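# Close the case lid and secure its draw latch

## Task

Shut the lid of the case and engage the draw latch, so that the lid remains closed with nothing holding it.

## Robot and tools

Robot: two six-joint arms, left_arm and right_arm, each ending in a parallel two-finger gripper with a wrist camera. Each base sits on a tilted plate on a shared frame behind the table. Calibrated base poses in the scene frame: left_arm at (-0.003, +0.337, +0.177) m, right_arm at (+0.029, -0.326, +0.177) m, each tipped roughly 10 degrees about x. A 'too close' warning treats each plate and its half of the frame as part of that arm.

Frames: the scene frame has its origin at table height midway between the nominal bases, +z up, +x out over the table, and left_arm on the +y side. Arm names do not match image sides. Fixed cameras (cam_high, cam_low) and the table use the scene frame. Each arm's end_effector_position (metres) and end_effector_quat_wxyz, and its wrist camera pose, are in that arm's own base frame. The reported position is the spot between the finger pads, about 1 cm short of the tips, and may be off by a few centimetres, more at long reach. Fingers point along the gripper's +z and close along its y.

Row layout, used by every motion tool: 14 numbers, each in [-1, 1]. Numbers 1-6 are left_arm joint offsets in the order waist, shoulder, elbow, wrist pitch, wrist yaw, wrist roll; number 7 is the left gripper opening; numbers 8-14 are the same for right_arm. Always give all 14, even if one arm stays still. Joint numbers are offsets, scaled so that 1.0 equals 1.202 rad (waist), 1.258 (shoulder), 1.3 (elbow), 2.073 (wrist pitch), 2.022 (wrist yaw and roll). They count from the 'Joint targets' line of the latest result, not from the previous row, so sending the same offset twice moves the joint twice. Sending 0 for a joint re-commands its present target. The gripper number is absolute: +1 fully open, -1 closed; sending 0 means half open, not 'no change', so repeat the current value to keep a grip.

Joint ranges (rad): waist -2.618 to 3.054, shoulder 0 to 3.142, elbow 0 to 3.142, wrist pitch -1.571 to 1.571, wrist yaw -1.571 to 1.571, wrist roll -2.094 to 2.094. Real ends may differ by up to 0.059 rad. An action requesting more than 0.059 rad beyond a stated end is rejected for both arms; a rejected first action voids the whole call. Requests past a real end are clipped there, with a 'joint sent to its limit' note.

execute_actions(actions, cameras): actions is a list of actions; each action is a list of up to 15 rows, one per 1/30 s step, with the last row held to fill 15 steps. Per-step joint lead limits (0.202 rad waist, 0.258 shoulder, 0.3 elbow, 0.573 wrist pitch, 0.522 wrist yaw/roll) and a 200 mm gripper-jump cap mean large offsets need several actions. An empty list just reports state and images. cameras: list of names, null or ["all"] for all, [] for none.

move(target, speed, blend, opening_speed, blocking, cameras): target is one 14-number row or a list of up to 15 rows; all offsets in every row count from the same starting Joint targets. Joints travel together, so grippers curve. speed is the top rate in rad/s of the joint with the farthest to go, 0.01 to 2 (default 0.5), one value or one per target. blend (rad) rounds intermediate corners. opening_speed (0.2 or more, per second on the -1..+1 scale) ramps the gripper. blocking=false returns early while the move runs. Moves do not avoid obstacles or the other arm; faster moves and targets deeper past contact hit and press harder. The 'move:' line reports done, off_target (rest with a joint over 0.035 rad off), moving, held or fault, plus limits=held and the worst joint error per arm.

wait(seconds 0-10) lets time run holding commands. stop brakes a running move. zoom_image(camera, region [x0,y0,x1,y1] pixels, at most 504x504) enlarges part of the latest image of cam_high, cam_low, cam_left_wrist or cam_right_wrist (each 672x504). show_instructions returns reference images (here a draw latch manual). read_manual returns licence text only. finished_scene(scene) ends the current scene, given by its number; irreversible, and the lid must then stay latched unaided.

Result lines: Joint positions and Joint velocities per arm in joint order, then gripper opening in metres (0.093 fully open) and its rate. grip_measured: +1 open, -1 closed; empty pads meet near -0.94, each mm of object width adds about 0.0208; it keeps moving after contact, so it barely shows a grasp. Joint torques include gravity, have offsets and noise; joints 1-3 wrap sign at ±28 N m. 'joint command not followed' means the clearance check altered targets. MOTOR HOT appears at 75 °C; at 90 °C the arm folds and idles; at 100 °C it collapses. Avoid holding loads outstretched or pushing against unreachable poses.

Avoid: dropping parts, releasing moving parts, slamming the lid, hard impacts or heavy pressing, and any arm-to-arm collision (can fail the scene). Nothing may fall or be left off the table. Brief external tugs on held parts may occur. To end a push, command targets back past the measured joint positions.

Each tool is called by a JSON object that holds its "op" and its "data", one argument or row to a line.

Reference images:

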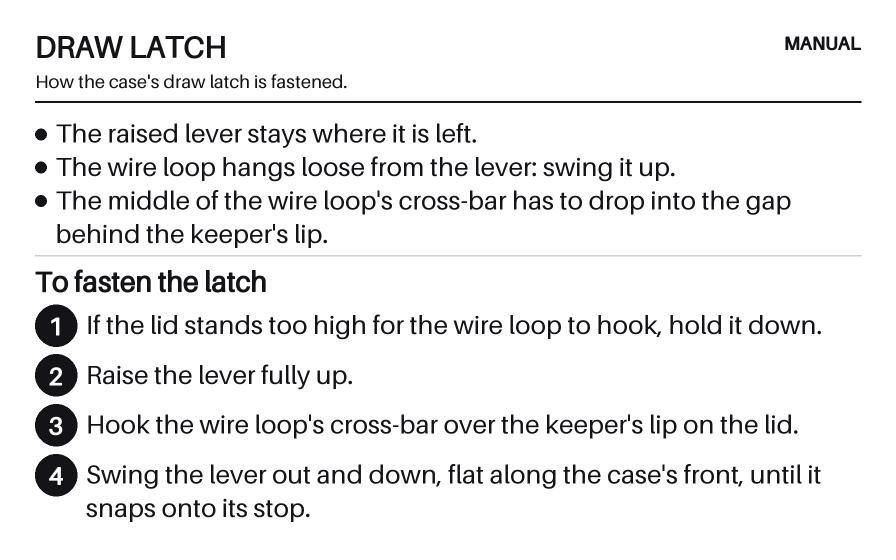

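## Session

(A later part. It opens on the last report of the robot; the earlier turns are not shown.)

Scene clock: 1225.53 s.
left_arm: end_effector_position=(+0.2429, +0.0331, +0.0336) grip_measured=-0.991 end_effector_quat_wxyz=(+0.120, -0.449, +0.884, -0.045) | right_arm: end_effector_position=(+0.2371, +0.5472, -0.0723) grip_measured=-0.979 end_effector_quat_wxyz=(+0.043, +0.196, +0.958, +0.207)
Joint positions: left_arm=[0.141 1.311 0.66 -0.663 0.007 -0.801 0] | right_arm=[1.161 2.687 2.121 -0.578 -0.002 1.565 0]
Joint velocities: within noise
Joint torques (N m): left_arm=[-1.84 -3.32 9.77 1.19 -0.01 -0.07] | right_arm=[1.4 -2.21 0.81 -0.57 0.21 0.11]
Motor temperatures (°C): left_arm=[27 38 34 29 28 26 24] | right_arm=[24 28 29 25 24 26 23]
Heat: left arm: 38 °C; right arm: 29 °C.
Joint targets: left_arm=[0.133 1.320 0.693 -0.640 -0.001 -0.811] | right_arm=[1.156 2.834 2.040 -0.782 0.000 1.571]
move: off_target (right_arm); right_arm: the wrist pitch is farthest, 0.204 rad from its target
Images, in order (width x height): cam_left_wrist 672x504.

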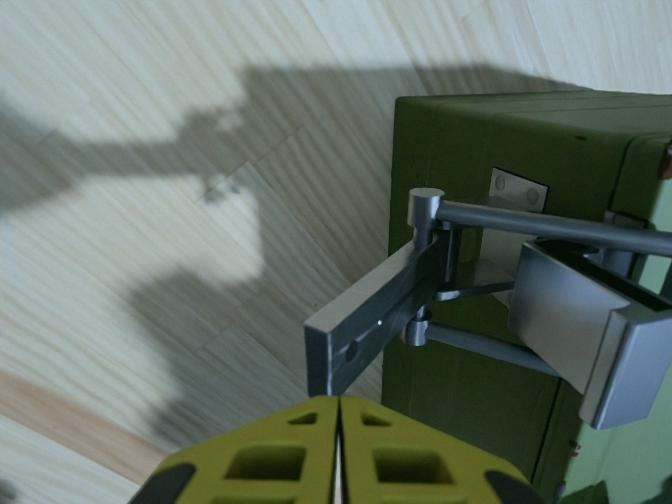

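{"op": "move", "data": {
  "target": [0.0474,0.0358,-0.0715,0.0603,0.0069,0.0282,-1, 0,0,0,0,0,0,-1],
  "speed": 0.08,
  "cameras": ["cam_left_wrist"]
}}

{"op": "move", "data": {
  "target": [0.03,0.0516,-0.05,0.0579,0.004,0.0178,-1, 0,0,0,0,0,0,-1],
  "speed": 0.08,
  "cameras": ["cam_left_wrist","cam_right_wrist"]
}}

Scene clock: 1233.83 s.
left_arm: end_effector_position=(+0.2494, +0.0446, +0.0173) grip_measured=-0.991 end_effector_quat_wxyz=(+0.136, -0.452, +0.880, -0.046) | right_arm: end_effector_position=(+0.2371, +0.5472, -0.0723) grip_measured=-0.979 end_effector_quat_wxyz=(+0.043, +0.196, +0.958, +0.207)
Joint positions: left_arm=[0.183 1.354 0.611 -0.538 0.01 -0.767 0] | right_arm=[1.161 2.687 2.121 -0.578 -0.002 1.565 0]
Joint velocities: within noise
Joint torques (N m): left_arm=[-0.64 -3.44 5.23 1.24 0.1 0.16] | right_arm=[1.4 -2.19 0.81 -0.57 0.21 0.11]
Motor temperatures (°C): left_arm=[27 38 35 30 28 26 24] | right_arm=[24 28 29 25 24 26 23]
Heat: left arm: 38 °C; right arm: 29 °C.
Joint targets: left_arm=[0.190 1.366 0.600 -0.515 0.013 -0.754] | right_arm=[1.156 2.834 2.040 -0.782 0.000 1.571]
move: off_target (right_arm); right_arm: the wrist pitch is farthest, 0.204 rad from its target
Images, in order (width x height): cam_left_wrist 672x504.

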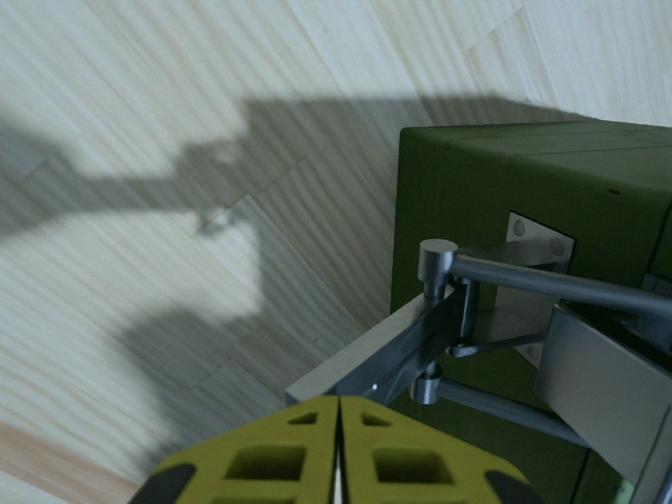

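Scene clock: 1235.67 s.
left_arm: end_effector_position=(+0.2447, +0.0527, -0.0077) grip_measured=-0.991 end_effector_quat_wxyz=(+0.133, -0.453, +0.881, -0.041) | right_arm: end_effector_position=(+0.2371, +0.5472, -0.0723) grip_measured=-0.979 end_effector_quat_wxyz=(+0.043, +0.196, +0.958, +0.207)
Joint positions: left_arm=[0.22 1.419 0.546 -0.418 0.012 -0.731 0] | right_arm=[1.161 2.687 2.121 -0.578 -0.002 1.565 0]
Joint velocities: within noise
Joint torques (N m): left_arm=[-0.73 -3.55 4.71 1.22 0.16 0.17] | right_arm=[1.4 -2.19 0.83 -0.57 0.21 0.11]
Motor temperatures (°C): left_arm=[27 38 35 30 28 26 24] | right_arm=[24 28 29 25 24 26 23]
Heat: left arm: 38 °C; right arm: 29 °C.
Joint targets: left_arm=[0.226 1.430 0.535 -0.395 0.022 -0.718] | right_arm=[1.156 2.834 2.040 -0.782 0.000 1.571]
move: off_target (right_arm); right_arm: the wrist pitch is farthest, 0.204 rad from its target
Images, in order (width x height): cam_left_wrist 672x504, cam_right_wrist 672x504.

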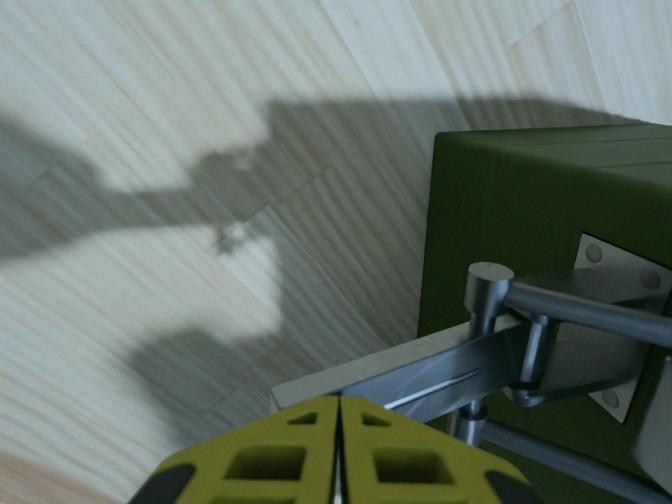

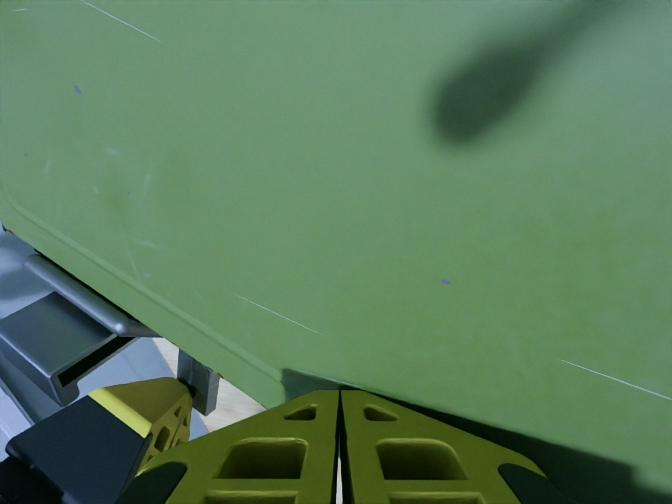

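{"op": "zoom_image", "data": {
  "camera": "cam_right_wrist",
  "region": [0, 220, 240, 470]
}}

Scaled by 2.016 from the camera's 672x504 image, which has a finer 960x720 frame.

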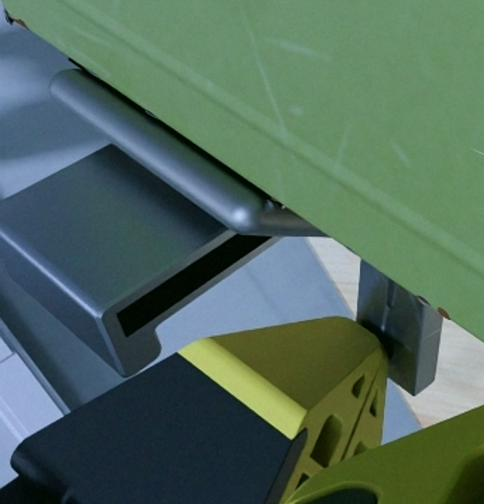

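{"op": "move", "data": {
  "target": [0.005,0.0874,-0.0269,0.0651,0,0.0035,-1, 0,0,0,0,0,0,-1],
  "speed": 0.08,
  "cameras": ["cam_left_wrist","cam_right_wrist"]
}}

{"op": "zoom_image", "data": {
  "camera": "cam_right_wrist",
  "region": [0, 220, 240, 470]
}}

Scene clock: 1241.63 s.
left_arm: end_effector_position=(+0.2465, +0.0547, -0.0337) grip_measured=-0.991 end_effector_quat_wxyz=(+0.128, -0.452, +0.882, -0.039) | right_arm: end_effector_position=(+0.2371, +0.5472, -0.0723) grip_measured=-0.979 end_effector_quat_wxyz=(+0.043, +0.196, +0.958, +0.207)
Joint positions: left_arm=[0.227 1.529 0.51 -0.284 0.013 -0.723 0] | right_arm=[1.161 2.687 2.121 -0.578 -0.002 1.565 0]
Joint velocities: within noise
Joint torques (N m): left_arm=[-0.87 -3.93 4.19 1.23 0.16 0.16] | right_arm=[1.4 -2.19 0.81 -0.58 0.21 0.11]
Motor temperatures (°C): left_arm=[27 38 34 30 28 26 24] | right_arm=[24 28 29 25 24 26 23]
Heat: left arm: 38 °C; right arm: 29 °C.
Joint targets: left_arm=[0.232 1.541 0.500 -0.260 0.021 -0.711] | right_arm=[1.156 2.834 2.040 -0.782 0.000 1.571]
move: off_target (right_arm); right_arm: the wrist pitch is farthest, 0.204 rad from its target
Images, in order (width x height): cam_left_wrist 672x504, cam_right_wrist 672x504.

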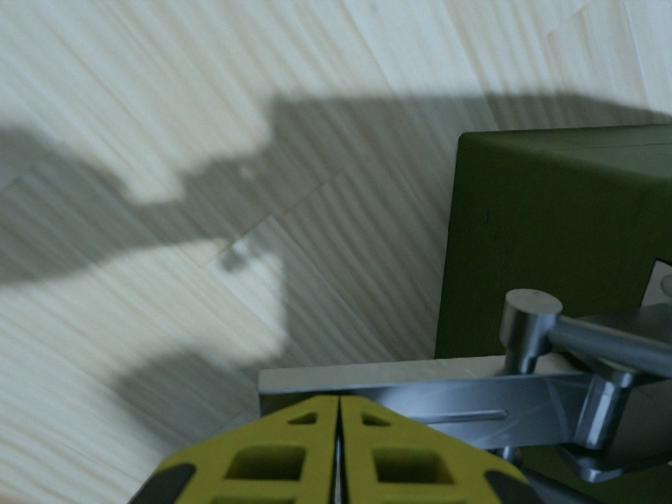

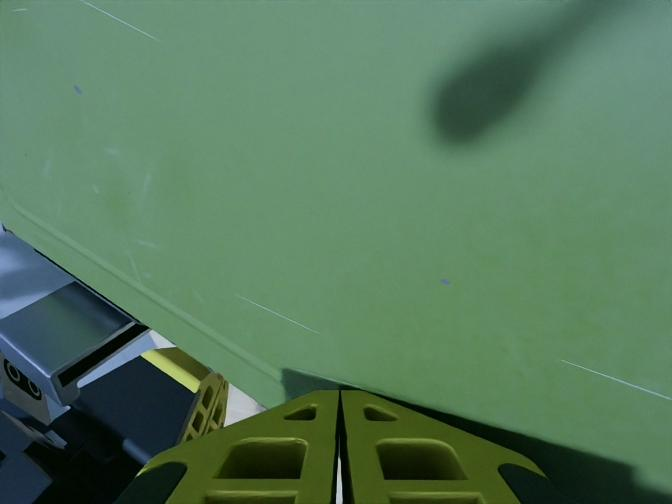

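Scaled by 2.016 from the camera's 672x504 image, which has a finer 960x720 frame.

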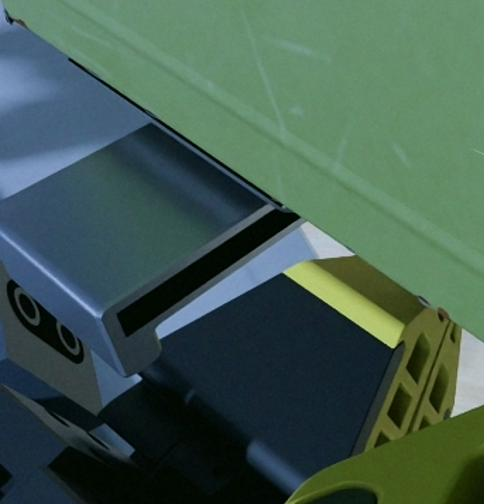

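{"op": "move", "data": {
  "target": [0.1814,-0.1518,0.1231,-0.164,0.1627,0.678,-1, 0,0,0,0,0,0,-1],
  "speed": 0.7,
  "cameras": ["cam_left_wrist"]
}}

{"op": "move", "data": {
  "target": [0.1872,0.4372,0.1346,-0.082,0.1731,0.6874,-1, 0,0,0,0,0,0,-1],
  "speed": 0.6,
  "cameras": ["cam_left_wrist","cam_right_wrist"]
}}

Scene clock: 1286.60 s.
left_arm: end_effector_position=(+0.2447, +0.0543, +0.0241) grip_measured=-0.991 end_effector_quat_wxyz=(+0.187, +0.119, +0.972, -0.083) | right_arm: end_effector_position=(+0.2371, +0.5472, -0.0723) grip_measured=-0.979 end_effector_quat_wxyz=(+0.043, +0.196, +0.958, +0.207)
Joint positions: left_arm=[0.444 1.376 0.63 -0.587 0.339 0.647 0] | right_arm=[1.161 2.687 2.121 -0.578 -0.002 1.565 0]
Joint velocities: within noise
Joint torques (N m): left_arm=[-0.59 -7.09 8.94 0.61 0.41 0.15] | right_arm=[1.42 -2.19 0.81 -0.58 0.21 0.1]
Motor temperatures (°C): left_arm=[27 39 32 30 28 26 24] | right_arm=[24 28 29 24 24 26 23]
Heat: left arm: 39 °C; right arm: 29 °C.
Joint targets: left_arm=[0.450 1.349 0.660 -0.600 0.351 0.660] | right_arm=[1.156 2.834 2.040 -0.782 0.000 1.571]
move: off_target (right_arm); right_arm: the wrist pitch is farthest, 0.204 rad from its target
Images, in order (width x height): cam_left_wrist 672x504.

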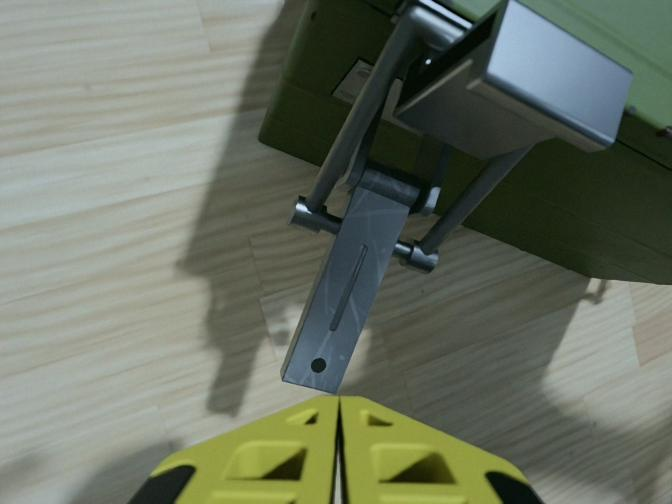

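Scene clock: 1289.77 s.
left_arm: end_effector_position=(+0.2397, +0.0533, -0.0202) grip_measured=-0.991 end_effector_quat_wxyz=(+0.301, +0.557, +0.751, -0.188) | right_arm: end_effector_position=(+0.2371, +0.5472, -0.0723) grip_measured=-0.979 end_effector_quat_wxyz=(+0.043, +0.196, +0.958, +0.207)
Joint positions: left_arm=[0.669 1.889 0.815 -0.749 0.688 2.038 0] | right_arm=[1.161 2.687 2.121 -0.578 -0.002 1.565 0]
Joint velocities: within noise
Joint torques (N m): left_arm=[-0.81 -6.32 5.39 -0.67 0.53 0.15] | right_arm=[1.4 -2.19 0.8 -0.58 0.21 0.11]
Motor temperatures (°C): left_arm=[27 39 33 30 28 26 24] | right_arm=[24 28 29 24 24 26 23]
Heat: left arm: 39 °C; right arm: 29 °C.
Joint targets: left_arm=[0.675 1.899 0.835 -0.770 0.701 2.050] | right_arm=[1.156 2.834 2.040 -0.782 0.000 1.571]
move: off_target (right_arm); right_arm: the wrist pitch is farthest, 0.204 rad from its target
Images, in order (width x height): cam_left_wrist 672x504, cam_right_wrist 672x504.

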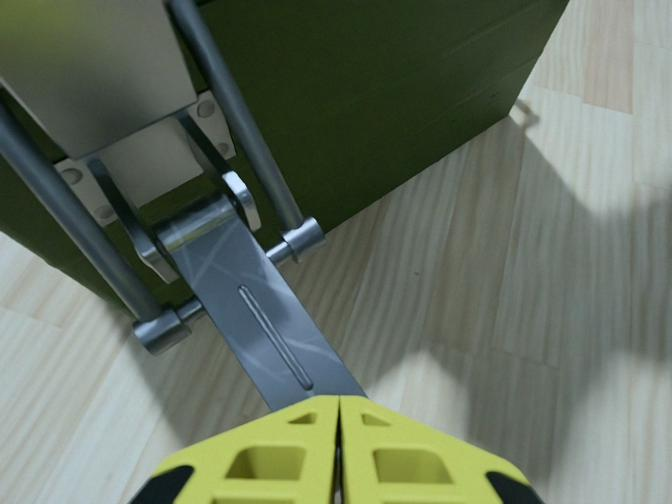

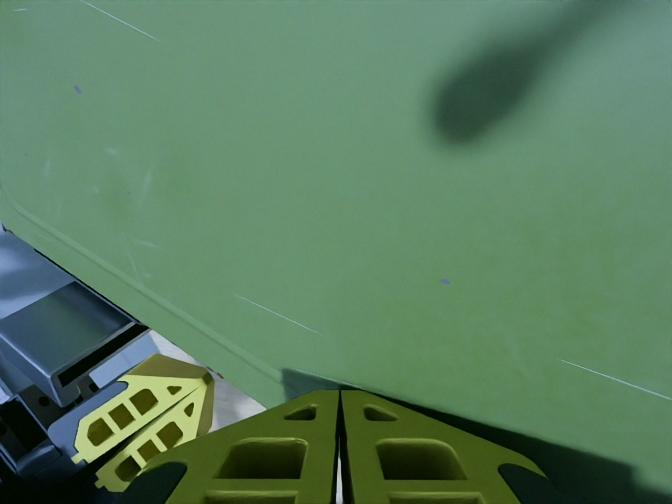

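{"op": "move", "data": {
  "target": [
    [-0.0008,0.0469,0,0.0338,0.0045,0,-1, 0,0,0,0,0,0,-1],
    [-0.0141,0.1057,0.0023,0.0733,0.0064,0,-1, 0,0,0,0,0,0,-1]
  ],
  "speed": 0.1,
  "blend": 0.01,
  "cameras": ["cam_left_wrist","cam_right_wrist"]
}}

Scene clock: 1298.17 s.
left_arm: end_effector_position=(+0.2425, +0.0516, -0.0485) grip_measured=-0.991 end_effector_quat_wxyz=(+0.307, +0.550, +0.750, -0.204) | right_arm: end_effector_position=(+0.2371, +0.5472, -0.0725) grip_measured=-0.979 end_effector_quat_wxyz=(+0.043, +0.196, +0.958, +0.207)
Joint positions: left_arm=[0.668 2.017 0.819 -0.657 0.709 2.039 0] | right_arm=[1.161 2.688 2.121 -0.578 -0.002 1.565 0]
Joint velocities: within noise
Joint torques (N m): left_arm=[-2.17 -6.28 4.52 -0.02 0.48 0.13] | right_arm=[1.4 -2.24 0.81 -0.58 0.21 0.1]
Motor temperatures (°C): left_arm=[27 39 32 29 28 26 24] | right_arm=[24 28 29 24 24 26 23]
Heat: left arm: 39 °C; right arm: 29 °C.
Joint targets: left_arm=[0.659 2.032 0.838 -0.618 0.714 2.050] | right_arm=[1.156 2.834 2.040 -0.782 0.000 1.571]
move: off_target (left_arm, right_arm); left_arm: the wrist pitch is farthest, 0.039 rad from its target; right_arm: the wrist pitch is farthest, 0.204 rad from its target
Images, in order (width x height): cam_left_wrist 672x504, cam_right_wrist 672x504.

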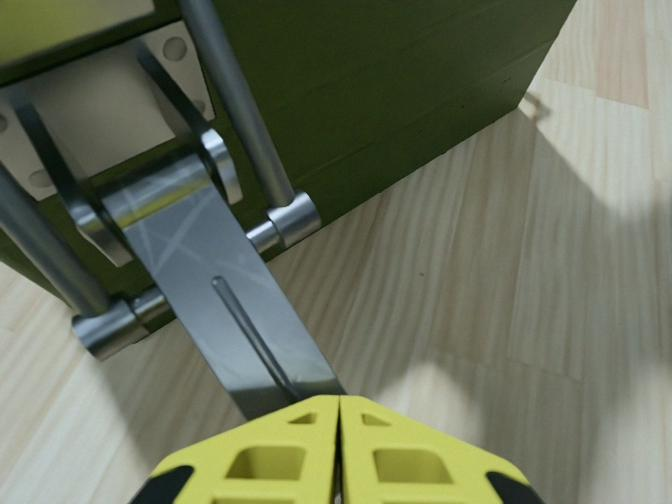

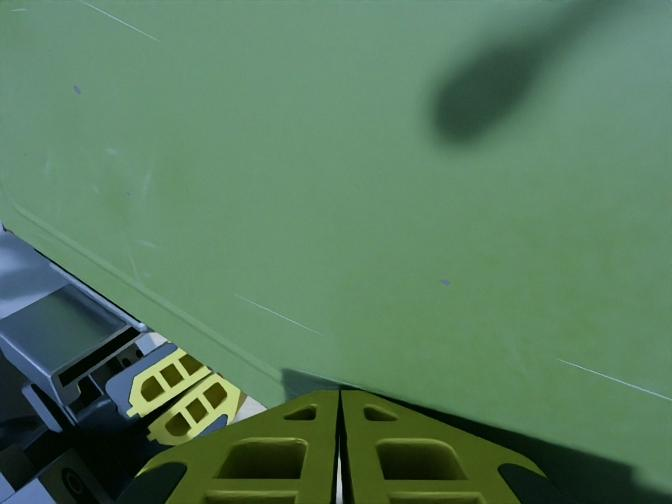

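{"op": "zoom_image", "data": {
  "camera": "cam_right_wrist",
  "region": [0, 220, 240, 470]
}}

Scaled by 2.016 from the camera's 672x504 image, which has a finer 960x720 frame.

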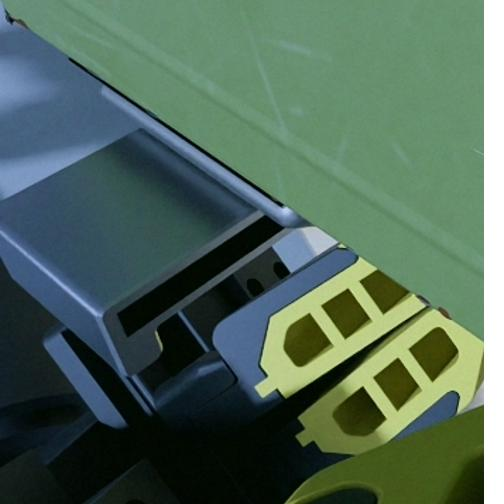

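{"op": "move", "data": {
  "target": [-0.0391,0.0509,0.0092,0.04,0.004,0,-1, 0,0,0,0,0,0,-1],
  "speed": 0.08,
  "cameras": ["cam_left_wrist","cam_right_wrist"]
}}

Scene clock: 1303.47 s.
left_arm: end_effector_position=(+0.2493, +0.0499, -0.0622) grip_measured=-0.991 end_effector_quat_wxyz=(+0.301, +0.565, +0.741, -0.201) | right_arm: end_effector_position=(+0.2371, +0.5471, -0.0729) grip_measured=-0.979 end_effector_quat_wxyz=(+0.043, +0.196, +0.958, +0.207)
Joint positions: left_arm=[0.638 2.072 0.835 -0.603 0.699 2.039 0] | right_arm=[1.161 2.689 2.121 -0.577 -0.002 1.565 0]
Joint velocities: within noise
Joint torques (N m): left_arm=[-3.75 -5.59 3.95 0.36 0.65 0.14] | right_arm=[1.4 -2.35 0.81 -0.59 0.21 0.11]
Motor temperatures (°C): left_arm=[27 39 32 29 28 26 24] | right_arm=[24 28 29 24 24 26 23]
Heat: left arm: 39 °C; right arm: 29 °C.
Joint targets: left_arm=[0.611 2.096 0.850 -0.535 0.721 2.050] | right_arm=[1.156 2.834 2.040 -0.782 0.000 1.571]
move: off_target (left_arm, right_arm); left_arm: the wrist pitch is farthest, 0.068 rad from its target; right_arm: the wrist pitch is farthest, 0.205 rad from its target
Images, in order (width x height): cam_left_wrist 672x504, cam_right_wrist 672x504.

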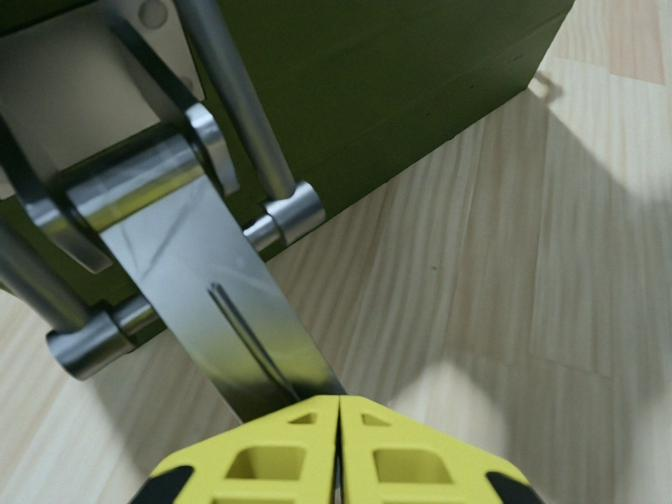

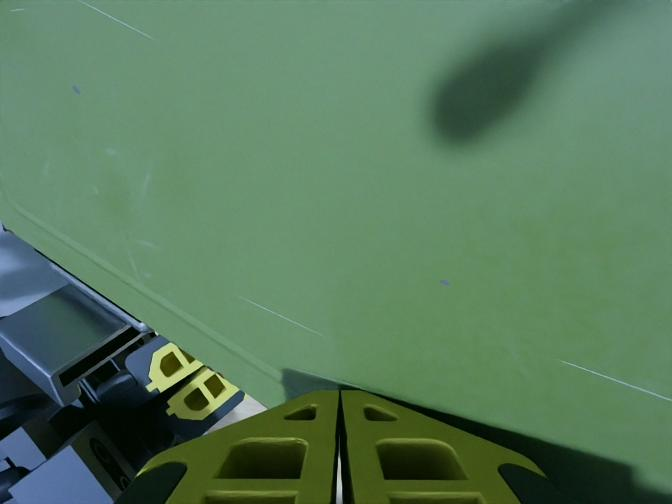

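{"op": "move", "data": {
  "target": [-0.0458,0.0389,0.0139,0.0362,0.0054,0,-1, 0,0,0,0,0,0,-1],
  "speed": 0.08,
  "cameras": ["cam_left_wrist"]
}}

{"op": "move", "data": {
  "target": [-0.0383,0.0175,0.0115,0.0217,0.0035,0,-1, 0,0,0,0,0,0,-1],
  "speed": 0.08,
  "cameras": ["cam_left_wrist","cam_right_wrist","cam_low"]
}}

Scene clock: 1307.80 s.
left_arm: end_effector_position=(+0.2610, +0.0448, -0.0779) grip_measured=-0.991 end_effector_quat_wxyz=(+0.296, +0.594, +0.724, -0.188) | right_arm: end_effector_position=(+0.2371, +0.5471, -0.0729) grip_measured=-0.979 end_effector_quat_wxyz=(+0.043, +0.196, +0.958, +0.207)
Joint positions: left_arm=[0.584 2.125 0.851 -0.522 0.685 2.039 0] | right_arm=[1.161 2.689 2.121 -0.577 -0.002 1.565 0]
Joint velocities: within noise
Joint torques (N m): left_arm=[-3.95 -6.22 4.08 0.39 0.9 0.15] | right_arm=[1.4 -2.36 0.81 -0.59 0.2 0.11]
Motor temperatures (°C): left_arm=[27 39 32 29 28 26 24] | right_arm=[24 28 29 24 24 26 23]
Heat: left arm: 39 °C; right arm: 29 °C.
Joint targets: left_arm=[0.556 2.145 0.868 -0.460 0.732 2.050] | right_arm=[1.156 2.834 2.040 -0.782 0.000 1.571]
move: off_target (left_arm, right_arm); left_arm: the wrist pitch is farthest, 0.062 rad from its target; right_arm: the wrist pitch is farthest, 0.205 rad from its target
Images, in order (width x height): cam_left_wrist 672x504.

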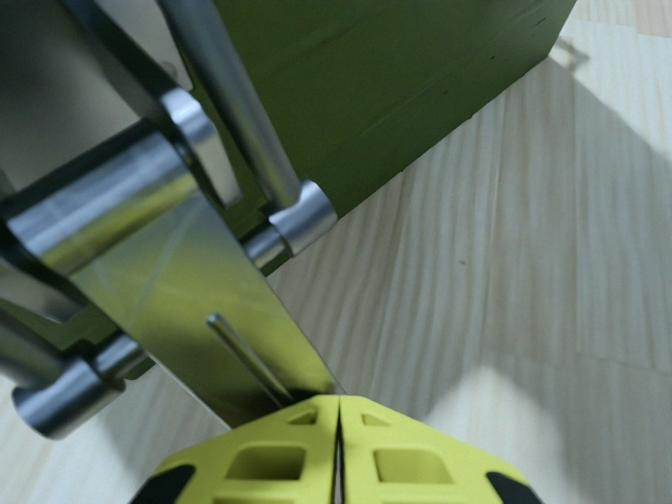

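Scene clock: 1308.83 s.
left_arm: end_effector_position=(+0.2829, +0.0321, -0.0825) grip_measured=-0.991 end_effector_quat_wxyz=(+0.318, +0.624, +0.693, -0.169) | right_arm: end_effector_position=(+0.2373, +0.5471, -0.0729) grip_measured=-0.979 end_effector_quat_wxyz=(+0.043, +0.196, +0.958, +0.207)
Joint positions: left_arm=[0.516 2.154 0.867 -0.432 0.725 2.039 0] | right_arm=[1.161 2.689 2.121 -0.577 -0.001 1.565 0]
Joint velocities: within noise
Joint torques (N m): left_arm=[-2.11 -7.2 4.12 0.05 0.6 0.12] | right_arm=[1.4 -2.35 0.81 -0.59 0.19 0.11]
Motor temperatures (°C): left_arm=[27 40 32 29 28 26 24] | right_arm=[24 28 29 24 24 26 23]
Heat: left arm: 40 °C; right arm: 29 °C.
Joint targets: left_arm=[0.511 2.167 0.883 -0.415 0.739 2.050] | right_arm=[1.156 2.834 2.040 -0.782 0.000 1.571]
move: off_target (right_arm); right_arm: the wrist pitch is farthest, 0.205 rad from its target
Images, in order (width x height): cam_low 672x504, cam_left_wrist 672x504, cam_right_wrist 672x504.

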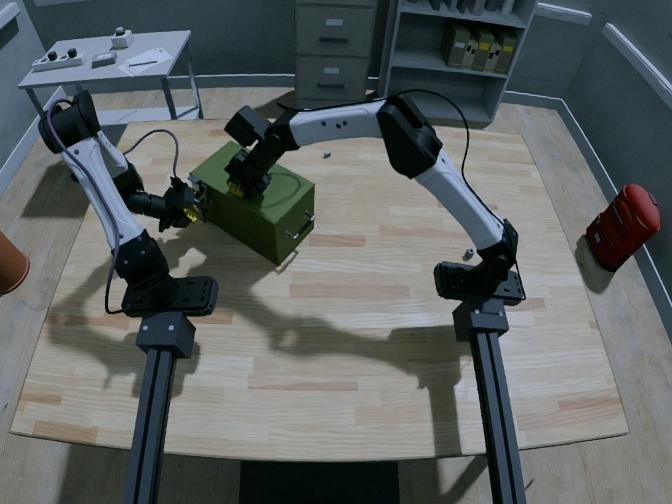

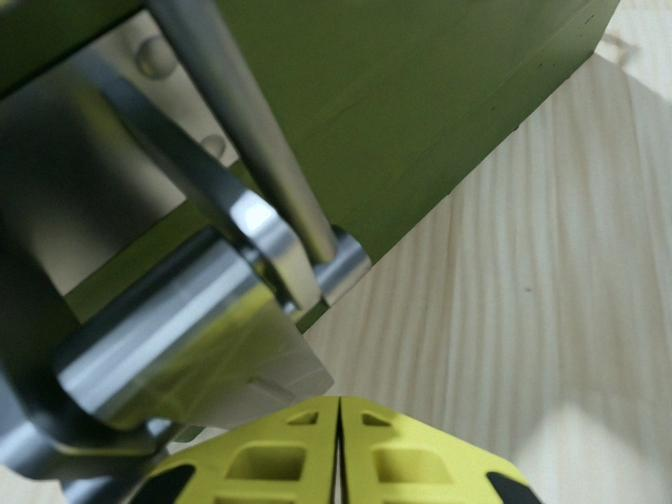

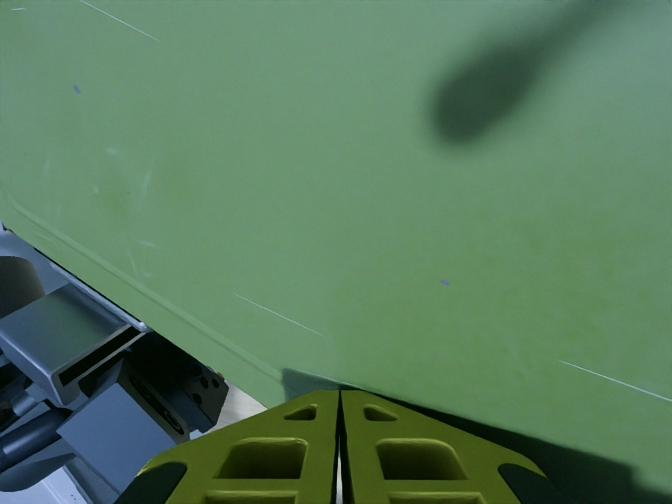

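{"op": "move", "data": {
  "target": [-0.0383,0.0175,0.0115,0.0217,0.0035,0,-1, 0,0,0,0,0,0,-1],
  "speed": 0.08,
  "cameras": ["cam_left_wrist"]
}}

Scene clock: 1312.07 s.
left_arm: end_effector_position=(+0.2843, +0.0300, -0.0843) grip_measured=-0.991 end_effector_quat_wxyz=(+0.318, +0.630, +0.688, -0.169) | right_arm: end_effector_position=(+0.2373, +0.5471, -0.0729) grip_measured=-0.979 end_effector_quat_wxyz=(+0.043, +0.196, +0.958, +0.207)
Joint positions: left_arm=[0.506 2.162 0.871 -0.426 0.725 2.044 0] | right_arm=[1.161 2.689 2.121 -0.577 -0.001 1.565 0]
Joint velocities: within noise
Joint torques (N m): left_arm=[-5.3 -5.94 5.16 0.5 0.68 0.08] | right_arm=[1.4 -2.35 0.81 -0.59 0.19 0.11]
Motor temperatures (°C): left_arm=[28 40 32 29 28 26 24] | right_arm=[24 28 28 24 24 26 23]
Heat: left arm: 40 °C; right arm: 28 °C.
Joint targets: left_arm=[0.464 2.189 0.898 -0.370 0.747 2.050] | right_arm=[1.156 2.834 2.040 -0.782 0.000 1.571]
move: off_target (left_arm, right_arm); left_arm: the wrist pitch is farthest, 0.056 rad from its target; right_arm: the wrist pitch is farthest, 0.205 rad from its target
Images, in order (width x height): cam_left_wrist 672x504.

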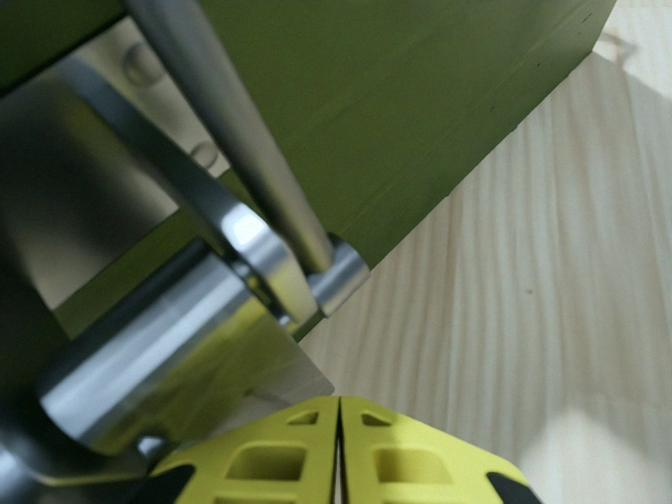

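{"op": "move", "data": {
  "target": [
    [0.08,-0.02,-0.02,-0.04,0,0,-1, 0,0,0,0,0,0,-1],
    [0.1755,-0.2297,-0.0485,-0.193,-0.0232,0,-1, 0,0,0,0,0,0,-1],
    [0.1855,-0.52,-0.19,-0.18,0.007,-0.1,-1, 0,0,0,0,0,0,-1]
  ],
  "speed": 0.4,
  "blend": 0.02,
  "cameras": ["cam_left_wrist","cam_right_wrist"]
}}

{"op": "zoom_image", "data": {
  "camera": "cam_left_wrist",
  "region": [100, 60, 560, 500]
}}

Scene clock: 1319.93 s.
left_arm: end_effector_position=(+0.2296, +0.0387, +0.0255) grip_measured=-0.991 end_effector_quat_wxyz=(+0.339, +0.506, +0.781, -0.140) | right_arm: end_effector_position=(+0.2373, +0.5471, -0.0729) grip_measured=-0.979 end_effector_quat_wxyz=(+0.043, +0.196, +0.958, +0.207)
Joint positions: left_arm=[0.681 1.562 0.66 -0.739 0.748 1.859 0] | right_arm=[1.161 2.689 2.121 -0.577 -0.001 1.565 0]
Joint velocities: within noise
Joint torques (N m): left_arm=[-0.58 -7.9 3.6 -0.07 0.6 -0.09] | right_arm=[1.42 -2.35 0.81 -0.59 0.19 0.11]
Motor temperatures (°C): left_arm=[28 41 32 28 28 26 24] | right_arm=[24 28 28 24 24 26 23]
Heat: left arm: 41 °C; right arm: 28 °C.
Joint targets: left_arm=[0.688 1.535 0.651 -0.743 0.761 1.847] | right_arm=[1.156 2.834 2.040 -0.782 0.000 1.571]
move: off_target (right_arm); right_arm: the wrist pitch is farthest, 0.205 rad from its target
Images, in order (width x height): cam_left_wrist 672x504, cam_right_wrist 672x504.

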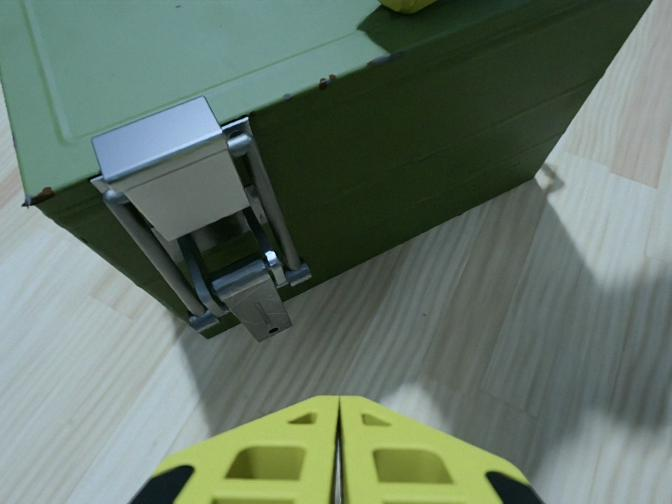

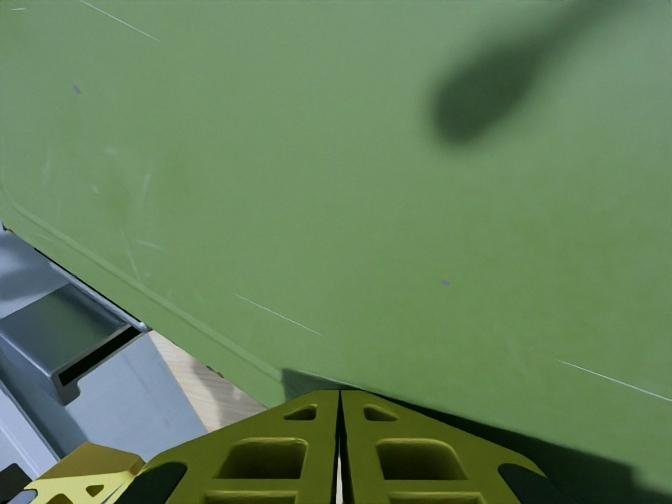

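Scaled by 1.096 from the camera's 672x504 image, which has a finer 960x720 frame.

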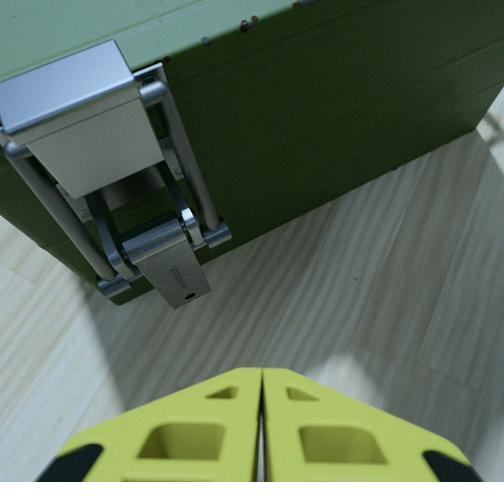

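{"op": "zoom_image", "data": {
  "camera": "cam_left_wrist",
  "region": [80, 80, 330, 350]
}}

{"op": "move", "data": {
  "target": [0.1373,0.5509,0.3008,-0.2137,0.0717,0.1004,-1, 0,0,0,0,0,0,-1],
  "speed": 0.6,
  "cameras": ["cam_left_wrist"]
}}

{"op": "zoom_image", "data": {
  "camera": "cam_left_wrist",
  "region": [150, 0, 550, 400]
}}

Scaled by 1.867 from the camera's 672x504 image, which has a finer 960x720 frame.

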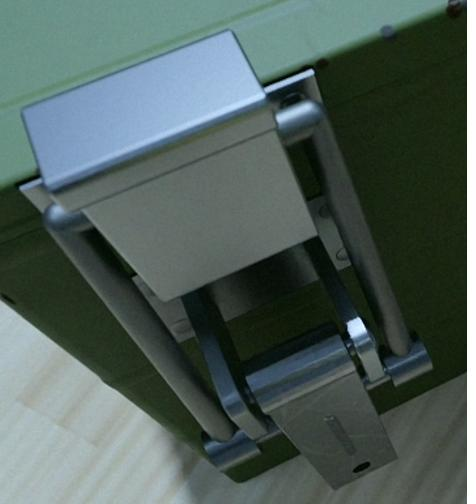

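Scene clock: 1326.17 s.
left_arm: end_effector_position=(+0.2306, +0.0626, -0.0089) grip_measured=-0.991 end_effector_quat_wxyz=(+0.353, +0.331, +0.783, -0.391) | right_arm: end_effector_position=(+0.2373, +0.5471, -0.0729) grip_measured=-0.979 end_effector_quat_wxyz=(+0.043, +0.196, +0.958, +0.207)
Joint positions: left_arm=[0.847 2.219 1.028 -1.16 0.894 2.038 0] | right_arm=[1.161 2.689 2.121 -0.577 -0.001 1.565 0]
Joint velocities: within noise
Joint torques (N m): left_arm=[-0.8 -7.68 3.25 -1.62 0.42 0.18] | right_arm=[1.42 -2.35 0.81 -0.59 0.2 0.11]
Motor temperatures (°C): left_arm=[28 41 32 29 28 26 24] | right_arm=[24 28 28 24 24 26 23]
Heat: left arm: 41 °C; right arm: 28 °C.
Joint targets: left_arm=[0.852 2.228 1.042 -1.186 0.906 2.050] | right_arm=[1.156 2.834 2.040 -0.782 0.000 1.571]
move: off_target (right_arm); right_arm: the wrist pitch is farthest, 0.205 rad from its target
Images, in order (width x height): cam_left_wrist 672x504.

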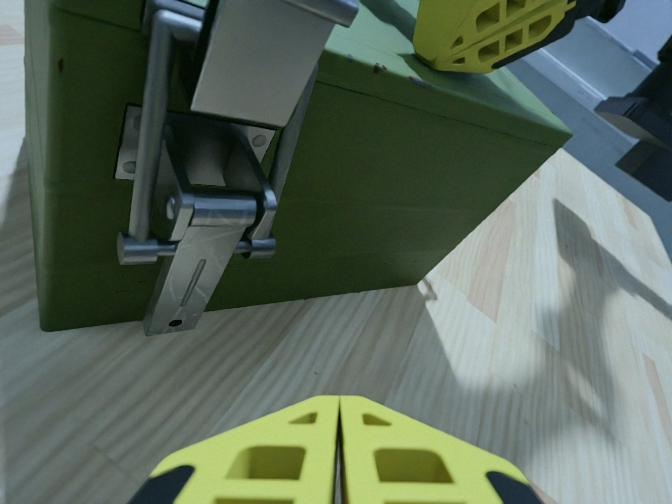

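Scaled by 1.260 from the camera's 672x504 image, which has a finer 960x720 frame.

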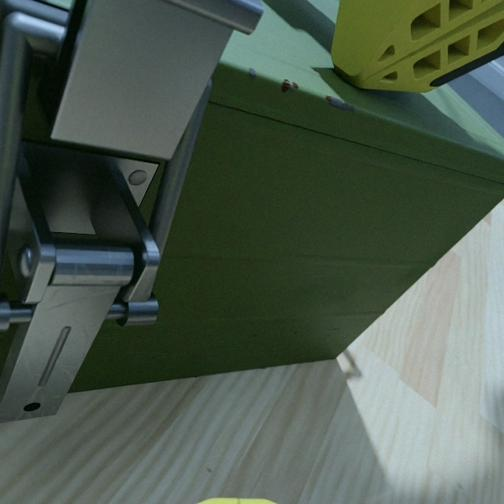

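{"op": "move", "data": {
  "target": [0,0,0,0,0,0,-1, 0,-0.2,0,0.09,0,0,-1],
  "speed": 0.4,
  "cameras": ["cam_left_wrist","cam_right_wrist"]
}}

{"op": "zoom_image", "data": {
  "camera": "cam_left_wrist",
  "region": [20, 0, 420, 400]
}}

Scene clock: 1338.77 s.
left_arm: end_effector_position=(+0.2306, +0.0625, -0.0086) grip_measured=-0.991 end_effector_quat_wxyz=(+0.353, +0.331, +0.782, -0.392) | right_arm: end_effector_position=(+0.2346, +0.5409, -0.0534) grip_measured=-0.979 end_effector_quat_wxyz=(+0.044, +0.196, +0.957, +0.210)
Joint positions: left_arm=[0.847 2.219 1.028 -1.162 0.895 2.039 0] | right_arm=[1.161 2.617 2.058 -0.579 -0.001 1.565 0]
Joint velocities: within noise
Joint torques (N m): left_arm=[-0.81 -7.62 3.23 -1.61 0.42 0.18] | right_arm=[1.36 -20.08 5.56 1.64 0.19 0.11]
Motor temperatures (°C): left_arm=[28 42 31 31 28 26 24] | right_arm=[24 29 28 24 24 26 23]
Heat: left arm: 42 °C; right arm: 29 °C.
Joint targets: left_arm=[0.852 2.228 1.042 -1.186 0.906 2.050] | right_arm=[1.156 2.583 2.040 -0.595 0.000 1.571]
move: done
Images, in order (width x height): cam_left_wrist 672x504, cam_right_wrist 672x504.

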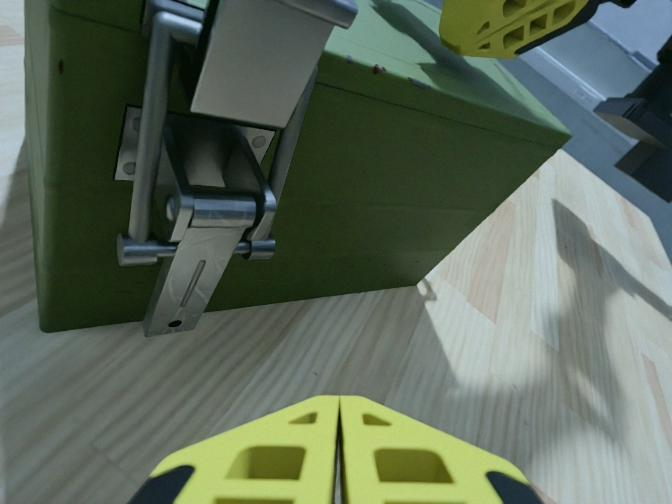

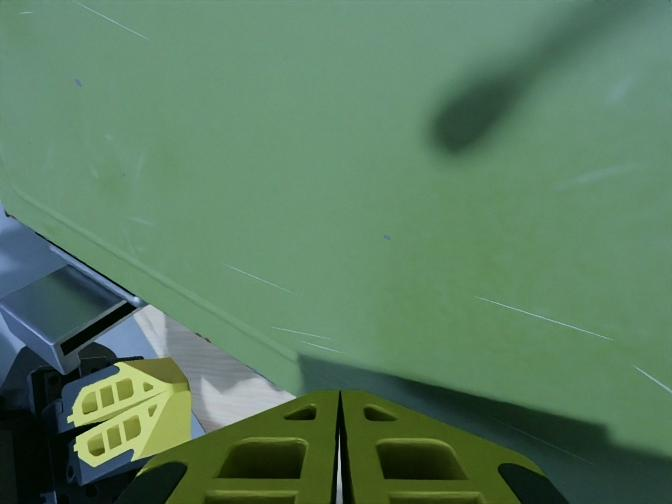

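Scaled by 1.260 from the camera's 672x504 image, which has a finer 960x720 frame.

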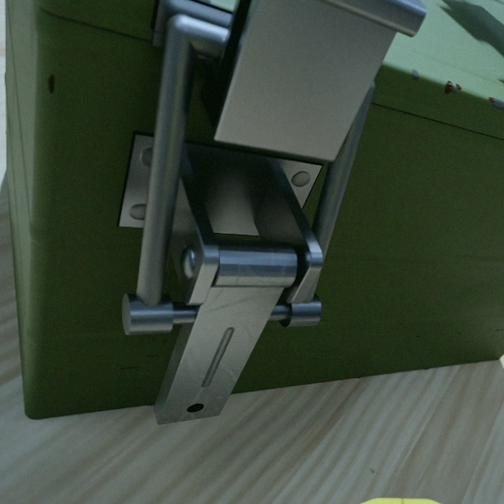

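{"op": "move", "data": {
  "target": [0.05,-0.2,0,0,0,0,-1, 0,-0.6,-0.1,0,0,0,-1],
  "speed": 0.6
}}

Scene clock: 1342.33 s.
left_arm: end_effector_position=(+0.2392, +0.0924, +0.0303) grip_measured=-0.991 end_effector_quat_wxyz=(+0.388, +0.359, +0.795, -0.297) | right_arm: end_effector_position=(+0.2146, +0.4949, +0.3410) grip_measured=-0.979 end_effector_quat_wxyz=(+0.106, +0.171, +0.838, +0.507)
Joint positions: left_arm=[0.907 2.016 1.028 -1.163 0.895 2.039 0] | right_arm=[1.161 1.827 1.928 -0.582 -0.001 1.565 0]
Joint velocities: within noise
Joint torques (N m): left_arm=[-0.68 -11.85 4.53 -1.29 0.49 0.17] | right_arm=[0.84 -9.52 5.59 2.56 0.16 0.08]
Motor temperatures (°C): left_arm=[28 42 31 31 28 26 24] | right_arm=[24 32 29 25 24 26 23]
Heat: left arm: 42 °C; right arm: 32 °C.
Joint targets: left_arm=[0.913 1.977 1.042 -1.186 0.906 2.050] | right_arm=[1.156 1.828 1.910 -0.595 0.000 1.571]
move: off_target (left_arm); left_arm: the shoulder is farthest, 0.040 rad from its target

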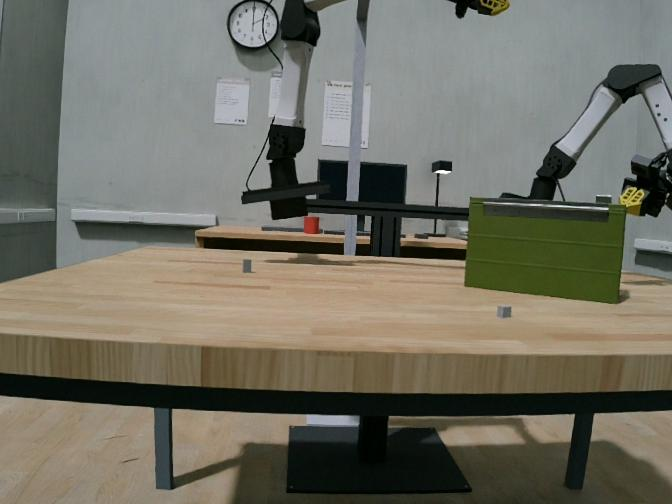

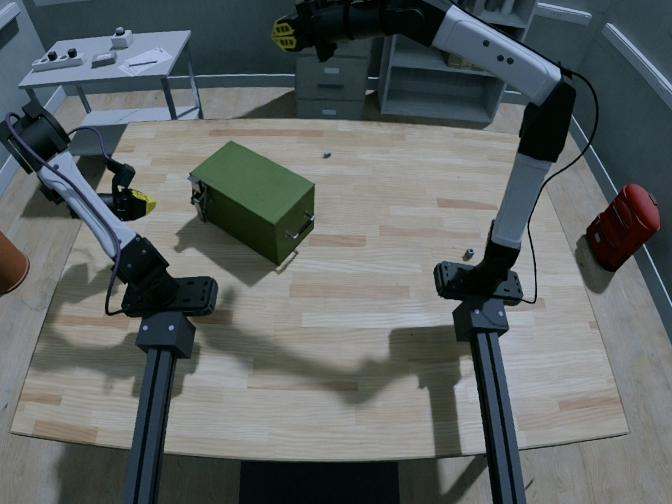

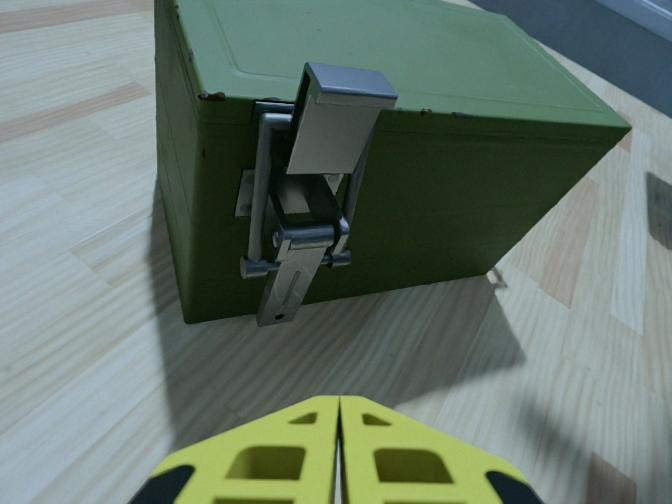

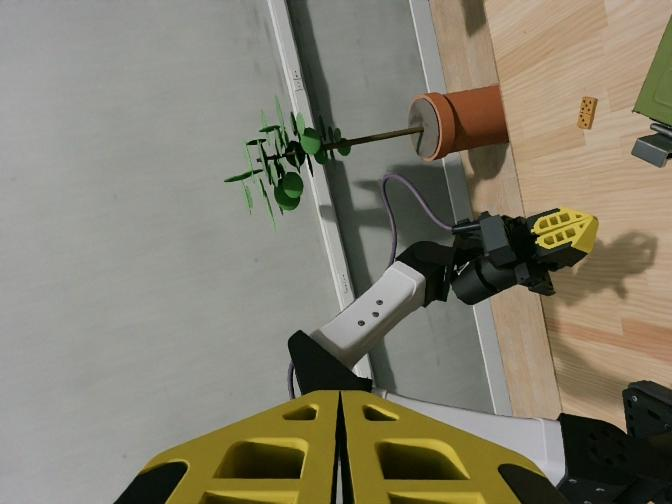

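Everything is latched and the lid stays shut with both arms clear.

{"op": "finished_scene", "data": {
  "scene": 2
}}

The scene is finished: the task was done.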